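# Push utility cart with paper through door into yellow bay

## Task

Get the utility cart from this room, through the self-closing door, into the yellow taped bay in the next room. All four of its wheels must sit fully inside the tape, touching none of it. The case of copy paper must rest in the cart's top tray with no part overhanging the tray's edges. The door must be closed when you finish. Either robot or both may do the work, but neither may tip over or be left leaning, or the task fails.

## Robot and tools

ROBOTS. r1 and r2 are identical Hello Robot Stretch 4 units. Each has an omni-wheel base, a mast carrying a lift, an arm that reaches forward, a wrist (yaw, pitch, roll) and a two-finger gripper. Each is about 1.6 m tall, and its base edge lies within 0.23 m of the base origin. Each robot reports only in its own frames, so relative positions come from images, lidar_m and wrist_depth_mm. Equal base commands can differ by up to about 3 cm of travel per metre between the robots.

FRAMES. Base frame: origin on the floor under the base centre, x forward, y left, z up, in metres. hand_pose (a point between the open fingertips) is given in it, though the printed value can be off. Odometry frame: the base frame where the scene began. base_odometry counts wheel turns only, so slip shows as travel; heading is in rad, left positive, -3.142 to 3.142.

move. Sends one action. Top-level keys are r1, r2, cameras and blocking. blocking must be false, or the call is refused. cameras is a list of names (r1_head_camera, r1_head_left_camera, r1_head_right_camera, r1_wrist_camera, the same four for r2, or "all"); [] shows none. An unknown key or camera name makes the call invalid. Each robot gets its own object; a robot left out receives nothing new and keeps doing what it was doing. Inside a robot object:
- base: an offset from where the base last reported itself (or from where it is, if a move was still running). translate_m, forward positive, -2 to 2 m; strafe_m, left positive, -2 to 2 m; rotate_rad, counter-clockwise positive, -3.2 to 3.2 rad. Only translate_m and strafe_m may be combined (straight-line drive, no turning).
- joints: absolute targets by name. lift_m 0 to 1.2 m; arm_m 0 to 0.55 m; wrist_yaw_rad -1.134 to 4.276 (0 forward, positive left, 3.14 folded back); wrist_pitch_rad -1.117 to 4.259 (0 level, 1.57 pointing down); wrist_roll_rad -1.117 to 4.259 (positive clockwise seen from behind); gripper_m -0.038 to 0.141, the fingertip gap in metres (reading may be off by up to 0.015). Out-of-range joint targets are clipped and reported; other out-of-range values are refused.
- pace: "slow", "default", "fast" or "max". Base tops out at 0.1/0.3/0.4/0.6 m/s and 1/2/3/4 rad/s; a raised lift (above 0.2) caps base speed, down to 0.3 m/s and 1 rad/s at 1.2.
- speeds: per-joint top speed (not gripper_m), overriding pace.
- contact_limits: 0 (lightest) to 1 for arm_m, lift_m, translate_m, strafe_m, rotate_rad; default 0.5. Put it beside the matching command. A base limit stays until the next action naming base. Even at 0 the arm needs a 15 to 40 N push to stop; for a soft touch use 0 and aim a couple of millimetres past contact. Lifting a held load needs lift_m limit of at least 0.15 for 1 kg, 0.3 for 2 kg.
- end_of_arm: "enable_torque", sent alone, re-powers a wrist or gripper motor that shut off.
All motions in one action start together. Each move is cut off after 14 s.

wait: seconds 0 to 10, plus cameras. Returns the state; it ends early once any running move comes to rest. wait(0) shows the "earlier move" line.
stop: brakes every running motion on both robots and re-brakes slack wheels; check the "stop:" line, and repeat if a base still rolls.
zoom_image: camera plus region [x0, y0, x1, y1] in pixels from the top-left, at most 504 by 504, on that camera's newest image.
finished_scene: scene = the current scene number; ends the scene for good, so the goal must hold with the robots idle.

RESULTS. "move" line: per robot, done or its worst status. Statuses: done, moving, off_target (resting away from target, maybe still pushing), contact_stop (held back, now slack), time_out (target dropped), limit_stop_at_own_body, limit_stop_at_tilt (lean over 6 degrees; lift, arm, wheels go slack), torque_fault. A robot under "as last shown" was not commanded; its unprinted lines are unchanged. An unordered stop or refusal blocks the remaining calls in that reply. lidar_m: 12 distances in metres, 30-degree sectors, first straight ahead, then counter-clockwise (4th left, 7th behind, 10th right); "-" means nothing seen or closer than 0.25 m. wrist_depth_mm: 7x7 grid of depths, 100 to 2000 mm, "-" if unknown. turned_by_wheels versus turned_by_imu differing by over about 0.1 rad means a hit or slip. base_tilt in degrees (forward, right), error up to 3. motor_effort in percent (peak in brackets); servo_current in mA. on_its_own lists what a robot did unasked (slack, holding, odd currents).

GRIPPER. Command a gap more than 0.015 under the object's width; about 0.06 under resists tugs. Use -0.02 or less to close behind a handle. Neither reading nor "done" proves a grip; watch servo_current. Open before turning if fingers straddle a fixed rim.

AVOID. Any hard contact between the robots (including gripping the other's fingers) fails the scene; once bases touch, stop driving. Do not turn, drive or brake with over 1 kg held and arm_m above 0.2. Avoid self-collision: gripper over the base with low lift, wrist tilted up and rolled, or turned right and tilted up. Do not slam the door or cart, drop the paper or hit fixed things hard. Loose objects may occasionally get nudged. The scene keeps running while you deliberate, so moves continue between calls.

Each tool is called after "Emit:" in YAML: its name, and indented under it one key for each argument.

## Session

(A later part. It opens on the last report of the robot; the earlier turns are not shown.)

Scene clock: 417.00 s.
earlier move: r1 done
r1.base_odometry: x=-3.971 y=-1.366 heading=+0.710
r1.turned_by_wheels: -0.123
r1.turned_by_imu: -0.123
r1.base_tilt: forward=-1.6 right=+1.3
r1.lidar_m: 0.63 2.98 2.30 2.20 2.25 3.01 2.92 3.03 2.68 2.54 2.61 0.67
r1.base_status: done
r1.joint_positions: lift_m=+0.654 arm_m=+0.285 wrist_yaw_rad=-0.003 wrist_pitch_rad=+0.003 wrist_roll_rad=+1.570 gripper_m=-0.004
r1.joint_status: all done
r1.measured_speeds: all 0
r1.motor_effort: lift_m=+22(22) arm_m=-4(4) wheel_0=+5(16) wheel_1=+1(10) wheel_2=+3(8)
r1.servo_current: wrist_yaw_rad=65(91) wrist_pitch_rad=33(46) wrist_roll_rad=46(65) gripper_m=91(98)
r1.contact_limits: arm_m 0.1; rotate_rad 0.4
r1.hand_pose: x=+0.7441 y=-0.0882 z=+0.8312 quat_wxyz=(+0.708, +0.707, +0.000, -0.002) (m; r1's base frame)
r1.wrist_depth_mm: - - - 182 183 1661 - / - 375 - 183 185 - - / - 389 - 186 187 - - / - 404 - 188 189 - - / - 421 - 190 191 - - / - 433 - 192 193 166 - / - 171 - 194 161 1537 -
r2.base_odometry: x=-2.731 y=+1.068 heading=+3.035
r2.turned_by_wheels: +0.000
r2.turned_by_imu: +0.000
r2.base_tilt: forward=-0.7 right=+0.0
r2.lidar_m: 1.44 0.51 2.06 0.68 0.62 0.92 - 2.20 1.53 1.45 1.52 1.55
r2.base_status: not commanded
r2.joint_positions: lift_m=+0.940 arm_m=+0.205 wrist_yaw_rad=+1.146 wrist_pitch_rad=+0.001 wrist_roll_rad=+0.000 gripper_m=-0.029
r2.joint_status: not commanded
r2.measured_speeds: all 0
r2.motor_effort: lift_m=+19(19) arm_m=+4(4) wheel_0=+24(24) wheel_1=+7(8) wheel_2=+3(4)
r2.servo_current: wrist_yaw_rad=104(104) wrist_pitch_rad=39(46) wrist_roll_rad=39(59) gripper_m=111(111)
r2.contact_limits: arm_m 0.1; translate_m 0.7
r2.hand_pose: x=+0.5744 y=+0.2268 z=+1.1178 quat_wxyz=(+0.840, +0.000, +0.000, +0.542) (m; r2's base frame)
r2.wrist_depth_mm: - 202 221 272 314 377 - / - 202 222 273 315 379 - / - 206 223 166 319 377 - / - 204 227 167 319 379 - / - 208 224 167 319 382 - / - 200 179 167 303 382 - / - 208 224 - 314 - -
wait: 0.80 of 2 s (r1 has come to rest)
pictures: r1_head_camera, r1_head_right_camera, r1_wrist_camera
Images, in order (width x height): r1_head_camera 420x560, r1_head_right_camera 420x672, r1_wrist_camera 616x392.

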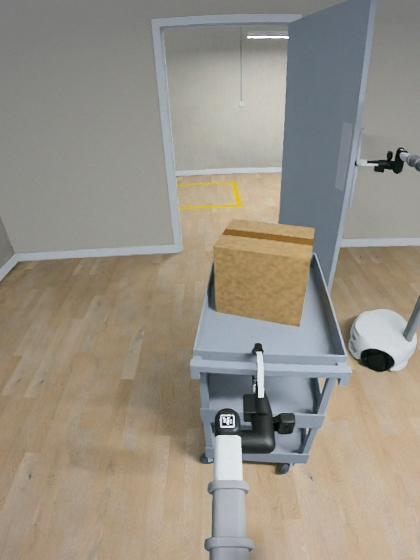

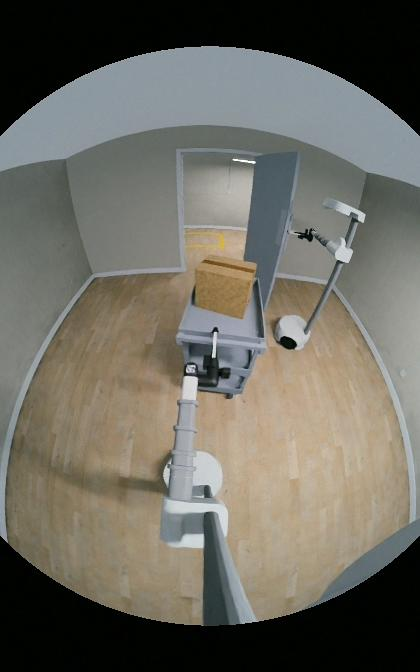

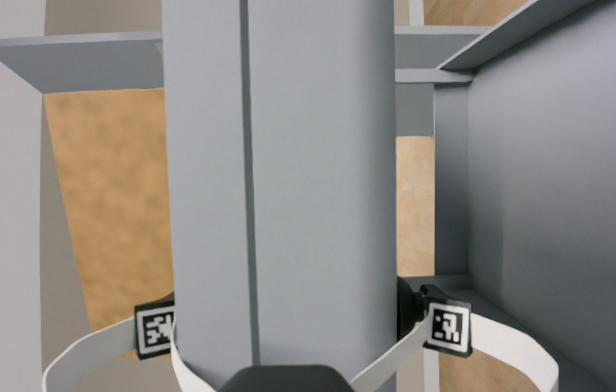

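Emit:
move:
  r1: {"base":{"translate_m":0.25,"strafe_m":-0.04},"pace":"slow","contact_limits":{"translate_m":0.4}}
  blocking: false

Emit:
wait:
  seconds: 4
  cameras: ["r1_head_camera","r1_head_left_camera"]

Scene clock: 438.13 s.
move: r1 moving
r1.base_odometry: x=-3.960 y=-1.359 heading=+0.710
r1.turned_by_wheels: +0.000
r1.turned_by_imu: +0.000
r1.base_tilt: forward=-1.6 right=+1.3
r1.lidar_m: 0.63 2.95 2.31 2.18 2.28 3.04 2.95 3.02 2.66 2.53 2.63 0.64
r1.base_status: translate_m moving; strafe_m moving
r1.joint_positions: lift_m=+0.654 arm_m=+0.285 wrist_yaw_rad=-0.003 wrist_pitch_rad=+0.003 wrist_roll_rad=+1.570 gripper_m=-0.004
r1.joint_status: not commanded
r1.measured_speeds: translate_m=+0.048 strafe_m=-0.008 rotate_rad=+0.004 lift_m=+0.000 arm_m=+0.000 wrist_yaw_rad=+0.000 wrist_pitch_rad=+0.000 wrist_roll_rad=+0.000
r1.motor_effort: lift_m=+22(22) arm_m=+4(4) wheel_0=+5(11) wheel_1=+5(7) wheel_2=-10(10)
r1.servo_current: wrist_yaw_rad=46(65) wrist_pitch_rad=46(52) wrist_roll_rad=59(59) gripper_m=91(98)
r1.contact_limits: arm_m 0.1; translate_m 0.4
r1.hand_pose: x=+0.7440 y=-0.0882 z=+0.8312 quat_wxyz=(+0.708, +0.707, +0.000, -0.002) (m; r1's base frame)
r1.wrist_depth_mm: - - - 186 186 1618 - / - - - 186 187 - - / - 384 - 188 189 - - / - 402 - 189 190 - - / - 421 - 191 192 - - / - 430 - 193 193 167 - / - 168 - 193 173 1397 -
r2: as last shown
r2.lidar_m: 1.45 0.49 2.03 0.68 0.62 0.92 - 2.21 1.54 1.45 1.50 1.55
r2.motor_effort: lift_m=+19(19) arm_m=+4(4) wheel_0=+24(24) wheel_1=+7(7) wheel_2=+3(4)
r2.servo_current: wrist_yaw_rad=85(98) wrist_pitch_rad=39(46) wrist_roll_rad=46(59) gripper_m=104(111)
r2.contact_limits: arm_m 0.1; translate_m 0.7
r2.wrist_depth_mm: - 202 221 271 319 375 - / - 202 221 272 315 377 - / - 207 223 166 315 377 - / - 204 227 167 317 379 - / - 208 224 167 319 379 - / - 200 178 167 303 384 - / - 208 224 - 312 - -
pictures: none

Scene clock: 441.43 s.
earlier move: r1 done
r1.base_odometry: x=-3.755 y=-1.233 heading=+0.710
r1.turned_by_wheels: +0.000
r1.turned_by_imu: -0.002
r1.base_tilt: forward=-1.6 right=+1.3
r1.lidar_m: 0.64 2.70 2.36 2.23 2.30 3.08 3.19 3.28 2.64 2.50 1.42 0.67
r1.base_status: done
r1.joint_positions: lift_m=+0.654 arm_m=+0.285 wrist_yaw_rad=-0.003 wrist_pitch_rad=+0.003 wrist_roll_rad=+1.570 gripper_m=-0.004
r1.joint_status: not commanded
r1.measured_speeds: all 0
r1.motor_effort: lift_m=+22(22) arm_m=+4(4) wheel_0=+0(11) wheel_1=+1(7) wheel_2=-5(12)
r1.servo_current: wrist_yaw_rad=52(72) wrist_pitch_rad=46(52) wrist_roll_rad=59(72) gripper_m=91(98)
r1.contact_limits: arm_m 0.1; translate_m 0.4
r1.hand_pose: x=+0.7440 y=-0.0882 z=+0.8312 quat_wxyz=(+0.708, +0.707, +0.000, -0.002) (m; r1's base frame)
r1.wrist_depth_mm: - 1255 - 189 189 - - / - - - 190 190 - - / 1708 389 - 190 191 - - / - 402 - 191 192 - - / - 418 - 191 193 - - / - 427 - 193 193 166 - / - 171 - 193 173 488 -
r2.base_odometry: x=-2.731 y=+1.068 heading=+3.035
r2.turned_by_wheels: +0.000
r2.turned_by_imu: +0.000
r2.base_tilt: forward=-0.7 right=+0.1
r2.lidar_m: 1.44 0.51 2.05 0.57 0.62 1.34 - 2.22 1.54 1.47 1.51 1.53
r2.base_status: not commanded
r2.joint_positions: lift_m=+0.940 arm_m=+0.205 wrist_yaw_rad=+1.146 wrist_pitch_rad=+0.001 wrist_roll_rad=+0.000 gripper_m=-0.029
r2.joint_status: not commanded
r2.measured_speeds: all 0
r2.motor_effort: lift_m=+19(19) arm_m=+4(4) wheel_0=+23(24) wheel_1=+7(8) wheel_2=+3(4)
r2.servo_current: wrist_yaw_rad=91(98) wrist_pitch_rad=46(46) wrist_roll_rad=39(65) gripper_m=104(111)
r2.contact_limits: arm_m 0.1; translate_m 0.7
r2.hand_pose: x=+0.5744 y=+0.2268 z=+1.1178 quat_wxyz=(+0.840, +0.000, +0.000, +0.542) (m; r2's base frame)
r2.wrist_depth_mm: - 202 221 272 315 379 - / - 203 221 272 315 377 - / - 207 223 166 317 377 - / - 203 227 167 319 379 - / - 208 223 167 319 379 - / - 200 179 167 303 382 - / - 208 224 - 312 - -
wait: 3.30 of 4 s (r1 has come to rest)
pictures: r1_head_camera, r1_head_left_camera
Images, in order (width x height): r1_head_camera 420x560, r1_head_left_camera 420x672.

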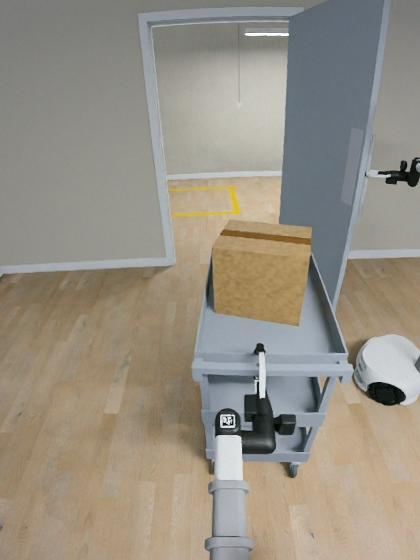

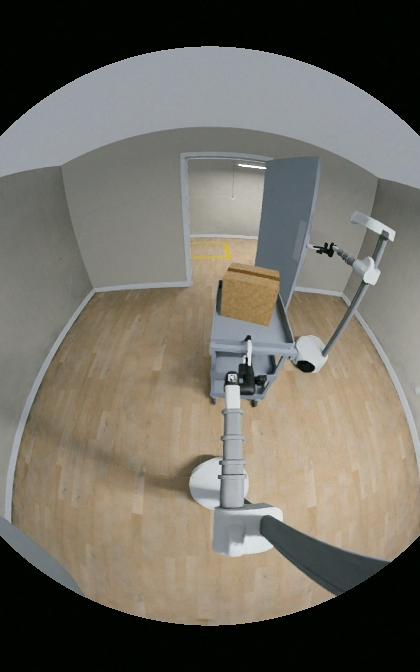

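Emit:
move:
  r1: {"base":{"strafe_m":0.06},"pace":"slow","contact_limits":{"strafe_m":0.4}}
  blocking: false

Emit:
wait:
  seconds: 3

Emit:
move:
  r1: {"base":{"rotate_rad":-0.07},"pace":"slow"}
  blocking: false

Emit:
wait:
  seconds: 3

Emit:
move:
  r1: {"base":{"translate_m":0.3,"strafe_m":0.05},"pace":"slow","contact_limits":{"translate_m":0.4}}
  blocking: false

Emit:
wait:
  seconds: 5
  cameras: ["r1_head_camera"]

Scene clock: 457.53 s.
move: r1 moving
r1.base_odometry: x=-3.765 y=-1.222 heading=+0.709
r1.turned_by_wheels: -0.001
r1.turned_by_imu: -0.001
r1.base_tilt: forward=-1.6 right=+1.3
r1.lidar_m: 0.64 2.69 2.36 2.22 2.29 3.07 3.22 3.27 2.63 2.50 1.43 0.64
r1.base_status: strafe_m moving
r1.joint_positions: lift_m=+0.654 arm_m=+0.285 wrist_yaw_rad=-0.003 wrist_pitch_rad=+0.003 wrist_roll_rad=+1.570 gripper_m=-0.004
r1.joint_status: not commanded
r1.measured_speeds: translate_m=+0.000 strafe_m=+0.056 rotate_rad=-0.002 lift_m=+0.000 arm_m=+0.000 wrist_yaw_rad=-0.003 wrist_pitch_rad=+0.000 wrist_roll_rad=+0.000
r1.motor_effort: lift_m=+22(22) arm_m=+4(4) wheel_0=-12(14) wheel_1=+2(5) wheel_2=-3(3)
r1.servo_current: wrist_yaw_rad=33(72) wrist_pitch_rad=39(46) wrist_roll_rad=33(59) gripper_m=98(98)
r1.contact_limits: arm_m 0.1; strafe_m 0.4
r1.hand_pose: x=+0.7440 y=-0.0883 z=+0.8312 quat_wxyz=(+0.708, +0.707, +0.000, -0.002) (m; r1's base frame)
r1.wrist_depth_mm: - 1255 - 187 189 - - / - - - 190 190 - - / 1618 387 - 190 190 - - / - 404 - 191 191 - - / - 418 - 191 192 - - / - 427 - 192 193 166 - / - 171 - 192 173 1499 -
r2: as last shown
r2.base_tilt: forward=-0.7 right=+0.0
r2.lidar_m: 1.45 0.50 2.03 0.58 0.60 1.36 - 2.24 1.56 1.45 1.49 1.54
r2.motor_effort: lift_m=+19(19) arm_m=+4(4) wheel_0=+23(24) wheel_1=+7(7) wheel_2=+3(4)
r2.servo_current: wrist_yaw_rad=91(98) wrist_pitch_rad=39(39) wrist_roll_rad=46(52) gripper_m=111(111)
r2.contact_limits: arm_m 0.1; translate_m 0.7
r2.wrist_depth_mm: - 201 221 271 315 375 - / - 202 223 273 315 377 - / - 206 223 166 317 379 - / - 204 227 167 317 379 - / - 208 223 167 319 382 - / - 200 179 167 301 384 - / - 208 224 - 312 - -
pictures: none

Scene clock: 458.77 s.
earlier move: r1 done
r1.base_odometry: x=-3.794 y=-1.188 heading=+0.709
r1.turned_by_wheels: +0.000
r1.turned_by_imu: +0.000
r1.base_tilt: forward=-1.6 right=+1.3
r1.lidar_m: 0.63 2.70 2.29 2.19 2.26 3.02 3.21 3.27 2.69 2.54 1.43 0.64
r1.base_status: done
r1.joint_positions: lift_m=+0.654 arm_m=+0.285 wrist_yaw_rad=-0.004 wrist_pitch_rad=+0.003 wrist_roll_rad=+1.570 gripper_m=-0.004
r1.joint_status: not commanded
r1.measured_speeds: all 0
r1.motor_effort: lift_m=+22(22) arm_m=-4(4) wheel_0=-10(16) wheel_1=+0(5) wheel_2=-3(4)
r1.servo_current: wrist_yaw_rad=52(72) wrist_pitch_rad=39(52) wrist_roll_rad=46(65) gripper_m=98(98)
r1.contact_limits: arm_m 0.1; strafe_m 0.4
r1.hand_pose: x=+0.7439 y=-0.0887 z=+0.8312 quat_wxyz=(+0.707, +0.707, -0.001, -0.002) (m; r1's base frame)
r1.wrist_depth_mm: - 1182 121 179 179 - - / 375 375 - 181 182 - - / - 389 - 184 184 - - / - 407 - 187 187 - - / - 427 - 190 191 - - / - 439 - 193 193 166 - / - 174 - 195 161 1618 -
r2.base_odometry: x=-2.731 y=+1.068 heading=+3.035
r2.turned_by_wheels: +0.000
r2.turned_by_imu: +0.000
r2.base_tilt: forward=-0.7 right=+0.0
r2.lidar_m: 1.42 0.51 2.05 0.57 0.62 1.39 - 2.23 1.56 1.46 1.50 1.54
r2.base_status: not commanded
r2.joint_positions: lift_m=+0.940 arm_m=+0.205 wrist_yaw_rad=+1.146 wrist_pitch_rad=+0.001 wrist_roll_rad=+0.000 gripper_m=-0.029
r2.joint_status: not commanded
r2.measured_speeds: all 0
r2.motor_effort: lift_m=+19(19) arm_m=+4(4) wheel_0=+23(24) wheel_1=+7(8) wheel_2=+3(4)
r2.servo_current: wrist_yaw_rad=91(98) wrist_pitch_rad=39(46) wrist_roll_rad=52(59) gripper_m=104(111)
r2.contact_limits: arm_m 0.1; translate_m 0.7
r2.hand_pose: x=+0.5744 y=+0.2268 z=+1.1178 quat_wxyz=(+0.840, +0.000, +0.000, +0.542) (m; r2's base frame)
r2.wrist_depth_mm: - 202 221 271 315 379 - / - 202 222 273 317 379 - / - 206 223 167 317 379 - / - 203 228 166 315 379 - / - 207 224 167 319 382 - / - 201 179 167 304 382 - / - 208 224 - 312 - -
wait: 1.23 of 3 s (r1 has come to rest)
pictures: none

Scene clock: 459.27 s.
move: r1 moving
r1.base_odometry: x=-3.794 y=-1.188 heading=+0.640
r1.turned_by_wheels: -0.068
r1.turned_by_imu: -0.069
r1.base_tilt: forward=-1.6 right=+1.2
r1.lidar_m: 0.64 2.67 2.35 2.17 2.21 2.86 3.19 3.22 2.76 2.53 2.57 0.65
r1.base_status: rotate_rad moving
r1.joint_positions: lift_m=+0.654 arm_m=+0.285 wrist_yaw_rad=+0.004 wrist_pitch_rad=+0.003 wrist_roll_rad=+1.570 gripper_m=-0.004
r1.joint_status: not commanded
r1.measured_speeds: translate_m=-0.001 strafe_m=-0.001 rotate_rad=-0.058 lift_m=+0.000 arm_m=+0.000 wrist_yaw_rad=+0.000 wrist_pitch_rad=+0.000 wrist_roll_rad=+0.000
r1.motor_effort: lift_m=+22(22) arm_m=+4(4) wheel_0=+9(11) wheel_1=+4(6) wheel_2=+5(8)
r1.servo_current: wrist_yaw_rad=39(59) wrist_pitch_rad=52(52) wrist_roll_rad=46(59) gripper_m=91(98)
r1.contact_limits: arm_m 0.1
r1.hand_pose: x=+0.7446 y=-0.0863 z=+0.8312 quat_wxyz=(+0.708, +0.707, +0.002, +0.000) (m; r1's base frame)
r1.wrist_depth_mm: - - - 183 183 - - / - 377 - 185 185 - - / - 387 - 187 187 - - / - 402 - 189 189 - - / - 424 - 190 190 - - / - 433 - 193 193 167 - / - 171 - 193 173 1499 -
r2: as last shown
r2.lidar_m: 1.45 0.51 2.03 0.58 0.64 1.37 - 2.21 1.54 1.45 1.48 1.55
r2.motor_effort: lift_m=+19(19) arm_m=+4(5) wheel_0=+23(24) wheel_1=+7(8) wheel_2=+3(3)
r2.servo_current: wrist_yaw_rad=98(111) wrist_pitch_rad=39(46) wrist_roll_rad=46(52) gripper_m=104(111)
r2.contact_limits: arm_m 0.1; translate_m 0.7
r2.wrist_depth_mm: - 202 220 272 315 377 - / - 203 222 272 315 379 - / - 206 223 167 315 377 - / - 203 227 167 319 379 - / - 208 224 167 319 379 - / - 200 179 168 303 382 - / - 208 224 - 312 - -
pictures: none

Scene clock: 459.63 s.
earlier move: r1 done
r1.base_odometry: x=-3.794 y=-1.188 heading=+0.639
r1.turned_by_wheels: -0.001
r1.turned_by_imu: -0.001
r1.base_tilt: forward=-1.6 right=+1.3
r1.lidar_m: 0.63 2.65 2.35 2.17 2.20 2.85 3.17 3.24 2.75 2.55 2.60 0.68
r1.base_status: done
r1.joint_positions: lift_m=+0.654 arm_m=+0.285 wrist_yaw_rad=+0.003 wrist_pitch_rad=+0.003 wrist_roll_rad=+1.570 gripper_m=-0.004
r1.joint_status: not commanded
r1.measured_speeds: all 0
r1.motor_effort: lift_m=+22(22) arm_m=+4(4) wheel_0=+5(11) wheel_1=+4(6) wheel_2=+1(8)
r1.servo_current: wrist_yaw_rad=65(65) wrist_pitch_rad=46(52) wrist_roll_rad=59(65) gripper_m=91(98)
r1.contact_limits: arm_m 0.1
r1.hand_pose: x=+0.7445 y=-0.0867 z=+0.8312 quat_wxyz=(+0.708, +0.707, +0.002, +0.000) (m; r1's base frame)
r1.wrist_depth_mm: - 1255 - 186 187 - - / - - - 187 187 - - / 1708 387 - 188 190 - - / - 407 - 189 190 - - / - 421 - 191 191 - - / - 430 - 193 193 166 - / - 172 - 193 173 1397 -
r2.base_odometry: x=-2.731 y=+1.068 heading=+3.035
r2.turned_by_wheels: +0.000
r2.turned_by_imu: +0.000
r2.base_tilt: forward=-0.7 right=+0.1
r2.lidar_m: 1.45 0.48 2.02 0.58 0.62 1.38 - 2.19 1.58 1.46 1.47 1.54
r2.base_status: not commanded
r2.joint_positions: lift_m=+0.940 arm_m=+0.205 wrist_yaw_rad=+1.146 wrist_pitch_rad=+0.001 wrist_roll_rad=+0.000 gripper_m=-0.029
r2.joint_status: not commanded
r2.measured_speeds: all 0
r2.motor_effort: lift_m=+19(19) arm_m=+4(5) wheel_0=+23(24) wheel_1=+7(8) wheel_2=+3(3)
r2.servo_current: wrist_yaw_rad=91(111) wrist_pitch_rad=39(46) wrist_roll_rad=46(59) gripper_m=98(111)
r2.contact_limits: arm_m 0.1; translate_m 0.7
r2.hand_pose: x=+0.5744 y=+0.2268 z=+1.1178 quat_wxyz=(+0.840, +0.000, +0.000, +0.542) (m; r2's base frame)
r2.wrist_depth_mm: - 201 223 272 317 377 - / - 202 222 271 317 377 - / - 208 223 166 317 379 - / - 203 228 167 317 379 - / - 208 223 167 319 379 - / - 200 178 167 303 384 - / - 208 224 - 312 - -
wait: 0.37 of 3 s (r1 has come to rest)
pictures: none

Scene clock: 460.13 s.
move: r1 moving
r1.base_odometry: x=-3.786 y=-1.179 heading=+0.640
r1.turned_by_wheels: +0.001
r1.turned_by_imu: +0.001
r1.base_tilt: forward=-1.6 right=+1.3
r1.lidar_m: 0.63 2.65 2.35 2.17 2.22 2.81 3.19 3.22 2.76 2.54 2.56 0.66
r1.base_status: translate_m moving; strafe_m moving
r1.joint_positions: lift_m=+0.654 arm_m=+0.285 wrist_yaw_rad=+0.003 wrist_pitch_rad=+0.003 wrist_roll_rad=+1.570 gripper_m=-0.004
r1.joint_status: not commanded
r1.measured_speeds: translate_m=+0.048 strafe_m=+0.009 rotate_rad=+0.002 lift_m=+0.000 arm_m=+0.000 wrist_yaw_rad=+0.000 wrist_pitch_rad=+0.000 wrist_roll_rad=+0.000
r1.motor_effort: lift_m=+22(22) arm_m=+4(4) wheel_0=+9(9) wheel_1=+5(9) wheel_2=-5(8)
r1.servo_current: wrist_yaw_rad=52(65) wrist_pitch_rad=39(46) wrist_roll_rad=46(59) gripper_m=85(104)
r1.contact_limits: arm_m 0.1; translate_m 0.4
r1.hand_pose: x=+0.7445 y=-0.0867 z=+0.8312 quat_wxyz=(+0.708, +0.707, +0.002, +0.000) (m; r1's base frame)
r1.wrist_depth_mm: - - - 185 186 - - / - 377 - 186 186 - - / 1661 387 - 188 189 - - / - 402 - 189 190 - - / - 418 - 191 191 - - / - 433 - 192 192 167 - / - 168 - 193 173 1464 -
r2: as last shown
r2.base_tilt: forward=-0.7 right=+0.0
r2.lidar_m: 1.45 0.49 2.06 0.56 0.60 1.37 - 2.17 1.54 1.44 1.52 1.54
r2.motor_effort: lift_m=+19(19) arm_m=+4(4) wheel_0=+23(24) wheel_1=+7(7) wheel_2=+3(3)
r2.servo_current: wrist_yaw_rad=98(104) wrist_pitch_rad=46(46) wrist_roll_rad=46(52) gripper_m=104(111)
r2.contact_limits: arm_m 0.1; translate_m 0.7
r2.wrist_depth_mm: - 202 221 273 315 375 - / - 202 223 272 315 379 - / - 206 224 167 317 377 - / - 204 227 167 319 379 - / - 207 224 167 319 379 - / - 200 179 167 304 382 - / - 208 224 - 312 - -
pictures: none

Scene clock: 463.93 s.
earlier move: r1 done
r1.base_odometry: x=-3.584 y=-0.969 heading=+0.640
r1.turned_by_wheels: +0.000
r1.turned_by_imu: +0.001
r1.base_tilt: forward=-1.6 right=+1.3
r1.lidar_m: 0.65 2.34 2.34 2.16 2.21 2.81 3.48 3.56 2.78 2.56 1.19 0.64
r1.base_status: done
r1.joint_positions: lift_m=+0.654 arm_m=+0.285 wrist_yaw_rad=+0.003 wrist_pitch_rad=+0.003 wrist_roll_rad=+1.570 gripper_m=-0.004
r1.joint_status: not commanded
r1.measured_speeds: all 0
r1.motor_effort: lift_m=+22(22) arm_m=+4(4) wheel_0=+6(11) wheel_1=+5(9) wheel_2=+0(8)
r1.servo_current: wrist_yaw_rad=46(72) wrist_pitch_rad=39(59) wrist_roll_rad=46(65) gripper_m=91(104)
r1.contact_limits: arm_m 0.1; translate_m 0.4
r1.hand_pose: x=+0.7445 y=-0.0867 z=+0.8312 quat_wxyz=(+0.708, +0.707, +0.002, +0.000) (m; r1's base frame)
r1.wrist_depth_mm: - - 120 178 180 - - / 370 370 122 181 182 - - / 389 387 - 184 184 - - / 1808 404 - 186 186 - - / 1756 424 - 189 190 - - / - 439 - 193 193 166 - / 1708 160 - 195 160 1366 -
r2.base_odometry: x=-2.731 y=+1.068 heading=+3.035
r2.turned_by_wheels: +0.000
r2.turned_by_imu: +0.001
r2.base_tilt: forward=-0.7 right=+0.0
r2.lidar_m: 1.45 0.50 0.60 0.59 0.68 1.23 - 2.23 1.55 1.43 1.49 1.54
r2.base_status: not commanded
r2.joint_positions: lift_m=+0.940 arm_m=+0.205 wrist_yaw_rad=+1.146 wrist_pitch_rad=+0.001 wrist_roll_rad=+0.000 gripper_m=-0.029
r2.joint_status: not commanded
r2.measured_speeds: all 0
r2.motor_effort: lift_m=+19(19) arm_m=+4(4) wheel_0=+24(24) wheel_1=+7(8) wheel_2=+3(4)
r2.servo_current: wrist_yaw_rad=85(104) wrist_pitch_rad=39(46) wrist_roll_rad=39(59) gripper_m=104(117)
r2.contact_limits: arm_m 0.1; translate_m 0.7
r2.hand_pose: x=+0.5744 y=+0.2268 z=+1.1178 quat_wxyz=(+0.840, +0.000, +0.000, +0.542) (m; r2's base frame)
r2.wrist_depth_mm: - 202 221 272 315 379 - / - 202 222 271 315 377 - / - 207 223 166 317 379 - / - 204 227 167 317 377 - / 732 207 223 167 319 382 - / 699 200 179 167 301 384 - / 691 196 224 - 312 - -
wait: 3.80 of 5 s (r1 has come to rest)
pictures: r1_head_camera
Images, in order (width x height): r1_head_camera 420x560.

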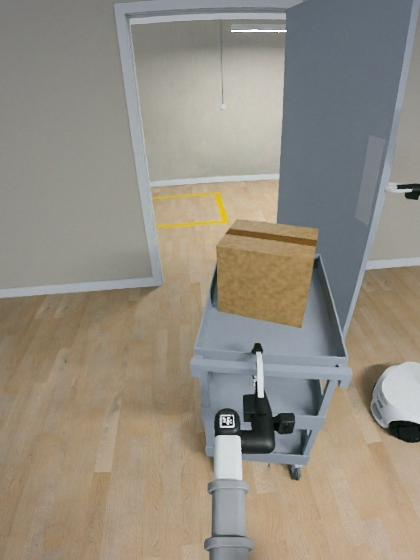

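Emit:
move:
  r1: {"base":{"translate_m":0.5,"strafe_m":0.0},"pace":"slow","contact_limits":{"translate_m":0.4}}
  blocking: false

Emit:
wait:
  seconds: 7
  cameras: ["r1_head_camera"]

Emit:
move:
  r1: {"base":{"translate_m":0.35,"strafe_m":0.0},"pace":"slow","contact_limits":{"translate_m":0.4}}
  blocking: false

Emit:
wait:
  seconds: 6
  cameras: ["r1_head_camera","r1_head_left_camera"]

Scene clock: 473.50 s.
move: r1 moving
r1.base_odometry: x=-3.574 y=-0.961 heading=+0.641
r1.turned_by_wheels: +0.001
r1.turned_by_imu: +0.001
r1.base_tilt: forward=-1.6 right=+1.2
r1.lidar_m: 0.64 2.35 2.31 2.15 2.20 2.81 3.48 3.55 2.75 2.56 1.19 0.64
r1.base_status: translate_m moving; strafe_m moving
r1.joint_positions: lift_m=+0.654 arm_m=+0.285 wrist_yaw_rad=+0.002 wrist_pitch_rad=+0.003 wrist_roll_rad=+1.570 gripper_m=-0.004
r1.joint_status: not commanded
r1.measured_speeds: translate_m=+0.049 strafe_m=+0.001 rotate_rad=+0.002 lift_m=+0.000 arm_m=+0.000 wrist_yaw_rad=+0.000 wrist_pitch_rad=+0.000 wrist_roll_rad=+0.000
r1.motor_effort: lift_m=+22(22) arm_m=+4(4) wheel_0=+11(11) wheel_1=+6(9) wheel_2=-6(7)
r1.servo_current: wrist_yaw_rad=59(65) wrist_pitch_rad=39(52) wrist_roll_rad=46(65) gripper_m=98(98)
r1.contact_limits: arm_m 0.1; translate_m 0.4
r1.hand_pose: x=+0.7444 y=-0.0869 z=+0.8312 quat_wxyz=(+0.708, +0.707, +0.002, +0.000) (m; r1's base frame)
r1.wrist_depth_mm: - - 120 178 180 - - / 373 375 121 181 182 - - / 389 389 - 183 184 - - / 1808 402 - 186 187 - - / 1708 427 - 189 190 - - / - 439 - 193 193 166 - / 1708 160 - 195 160 1397 -
r2: as last shown
r2.turned_by_imu: +0.000
r2.lidar_m: 1.44 0.50 0.59 0.58 0.65 1.26 - 2.20 1.56 1.45 1.53 1.54
r2.motor_effort: lift_m=+19(19) arm_m=+4(4) wheel_0=+23(24) wheel_1=+7(8) wheel_2=+3(3)
r2.servo_current: wrist_yaw_rad=91(104) wrist_pitch_rad=46(46) wrist_roll_rad=46(46) gripper_m=104(111)
r2.contact_limits: arm_m 0.1; translate_m 0.7
r2.wrist_depth_mm: - 202 221 272 315 379 - / - 202 222 272 317 377 - / - 207 223 167 315 379 - / - 204 227 167 319 379 - / 723 207 224 167 319 379 - / 691 200 179 167 303 384 - / 683 200 224 - 312 - -
pictures: none

Scene clock: 479.27 s.
earlier move: r1 done
r1.base_odometry: x=-3.183 y=-0.670 heading=+0.641
r1.turned_by_wheels: +0.000
r1.turned_by_imu: +0.001
r1.base_tilt: forward=-1.6 right=+1.3
r1.lidar_m: 0.65 1.85 2.37 2.22 2.25 2.89 4.02 3.99 2.71 2.51 0.90 0.64
r1.base_status: done
r1.joint_positions: lift_m=+0.654 arm_m=+0.285 wrist_yaw_rad=+0.001 wrist_pitch_rad=+0.003 wrist_roll_rad=+1.570 gripper_m=-0.004
r1.joint_status: not commanded
r1.measured_speeds: all 0
r1.motor_effort: lift_m=+22(22) arm_m=+4(4) wheel_0=+5(12) wheel_1=+5(9) wheel_2=-2(7)
r1.servo_current: wrist_yaw_rad=59(72) wrist_pitch_rad=33(52) wrist_roll_rad=52(72) gripper_m=91(98)
r1.contact_limits: arm_m 0.1; translate_m 0.4
r1.hand_pose: x=+0.7444 y=-0.0870 z=+0.8312 quat_wxyz=(+0.708, +0.707, +0.001, +0.000) (m; r1's base frame)
r1.wrist_depth_mm: - - 118 175 177 - - / 368 370 120 179 180 - - / 392 384 121 182 182 - - / - 402 - 186 185 - - / - 433 - 189 190 - - / - 445 - 193 193 167 - / - 171 - 195 173 1576 -
r2.base_odometry: x=-2.731 y=+1.068 heading=+3.035
r2.turned_by_wheels: +0.000
r2.turned_by_imu: +0.001
r2.base_tilt: forward=-0.7 right=+0.0
r2.lidar_m: 1.43 0.48 0.67 0.68 0.90 4.46 - 2.18 1.56 1.45 1.50 1.53
r2.base_status: not commanded
r2.joint_positions: lift_m=+0.940 arm_m=+0.205 wrist_yaw_rad=+1.146 wrist_pitch_rad=+0.001 wrist_roll_rad=+0.000 gripper_m=-0.029
r2.joint_status: not commanded
r2.measured_speeds: all 0
r2.motor_effort: lift_m=+19(19) arm_m=+4(4) wheel_0=+23(24) wheel_1=+7(8) wheel_2=+3(4)
r2.servo_current: wrist_yaw_rad=91(104) wrist_pitch_rad=39(46) wrist_roll_rad=52(65) gripper_m=111(111)
r2.contact_limits: arm_m 0.1; translate_m 0.7
r2.hand_pose: x=+0.5744 y=+0.2268 z=+1.1178 quat_wxyz=(+0.840, +0.000, +0.000, +0.542) (m; r2's base frame)
r2.wrist_depth_mm: - 202 221 271 315 377 - / - 202 222 273 315 377 - / - 206 224 167 317 377 - / - 203 227 166 317 382 - / - 207 224 167 320 382 - / - 200 179 167 303 382 - / 707 201 224 - 312 - -
wait: 5.77 of 7 s (r1 has come to rest)
pictures: r1_head_camera
Images, in order (width x height): r1_head_camera 420x560.

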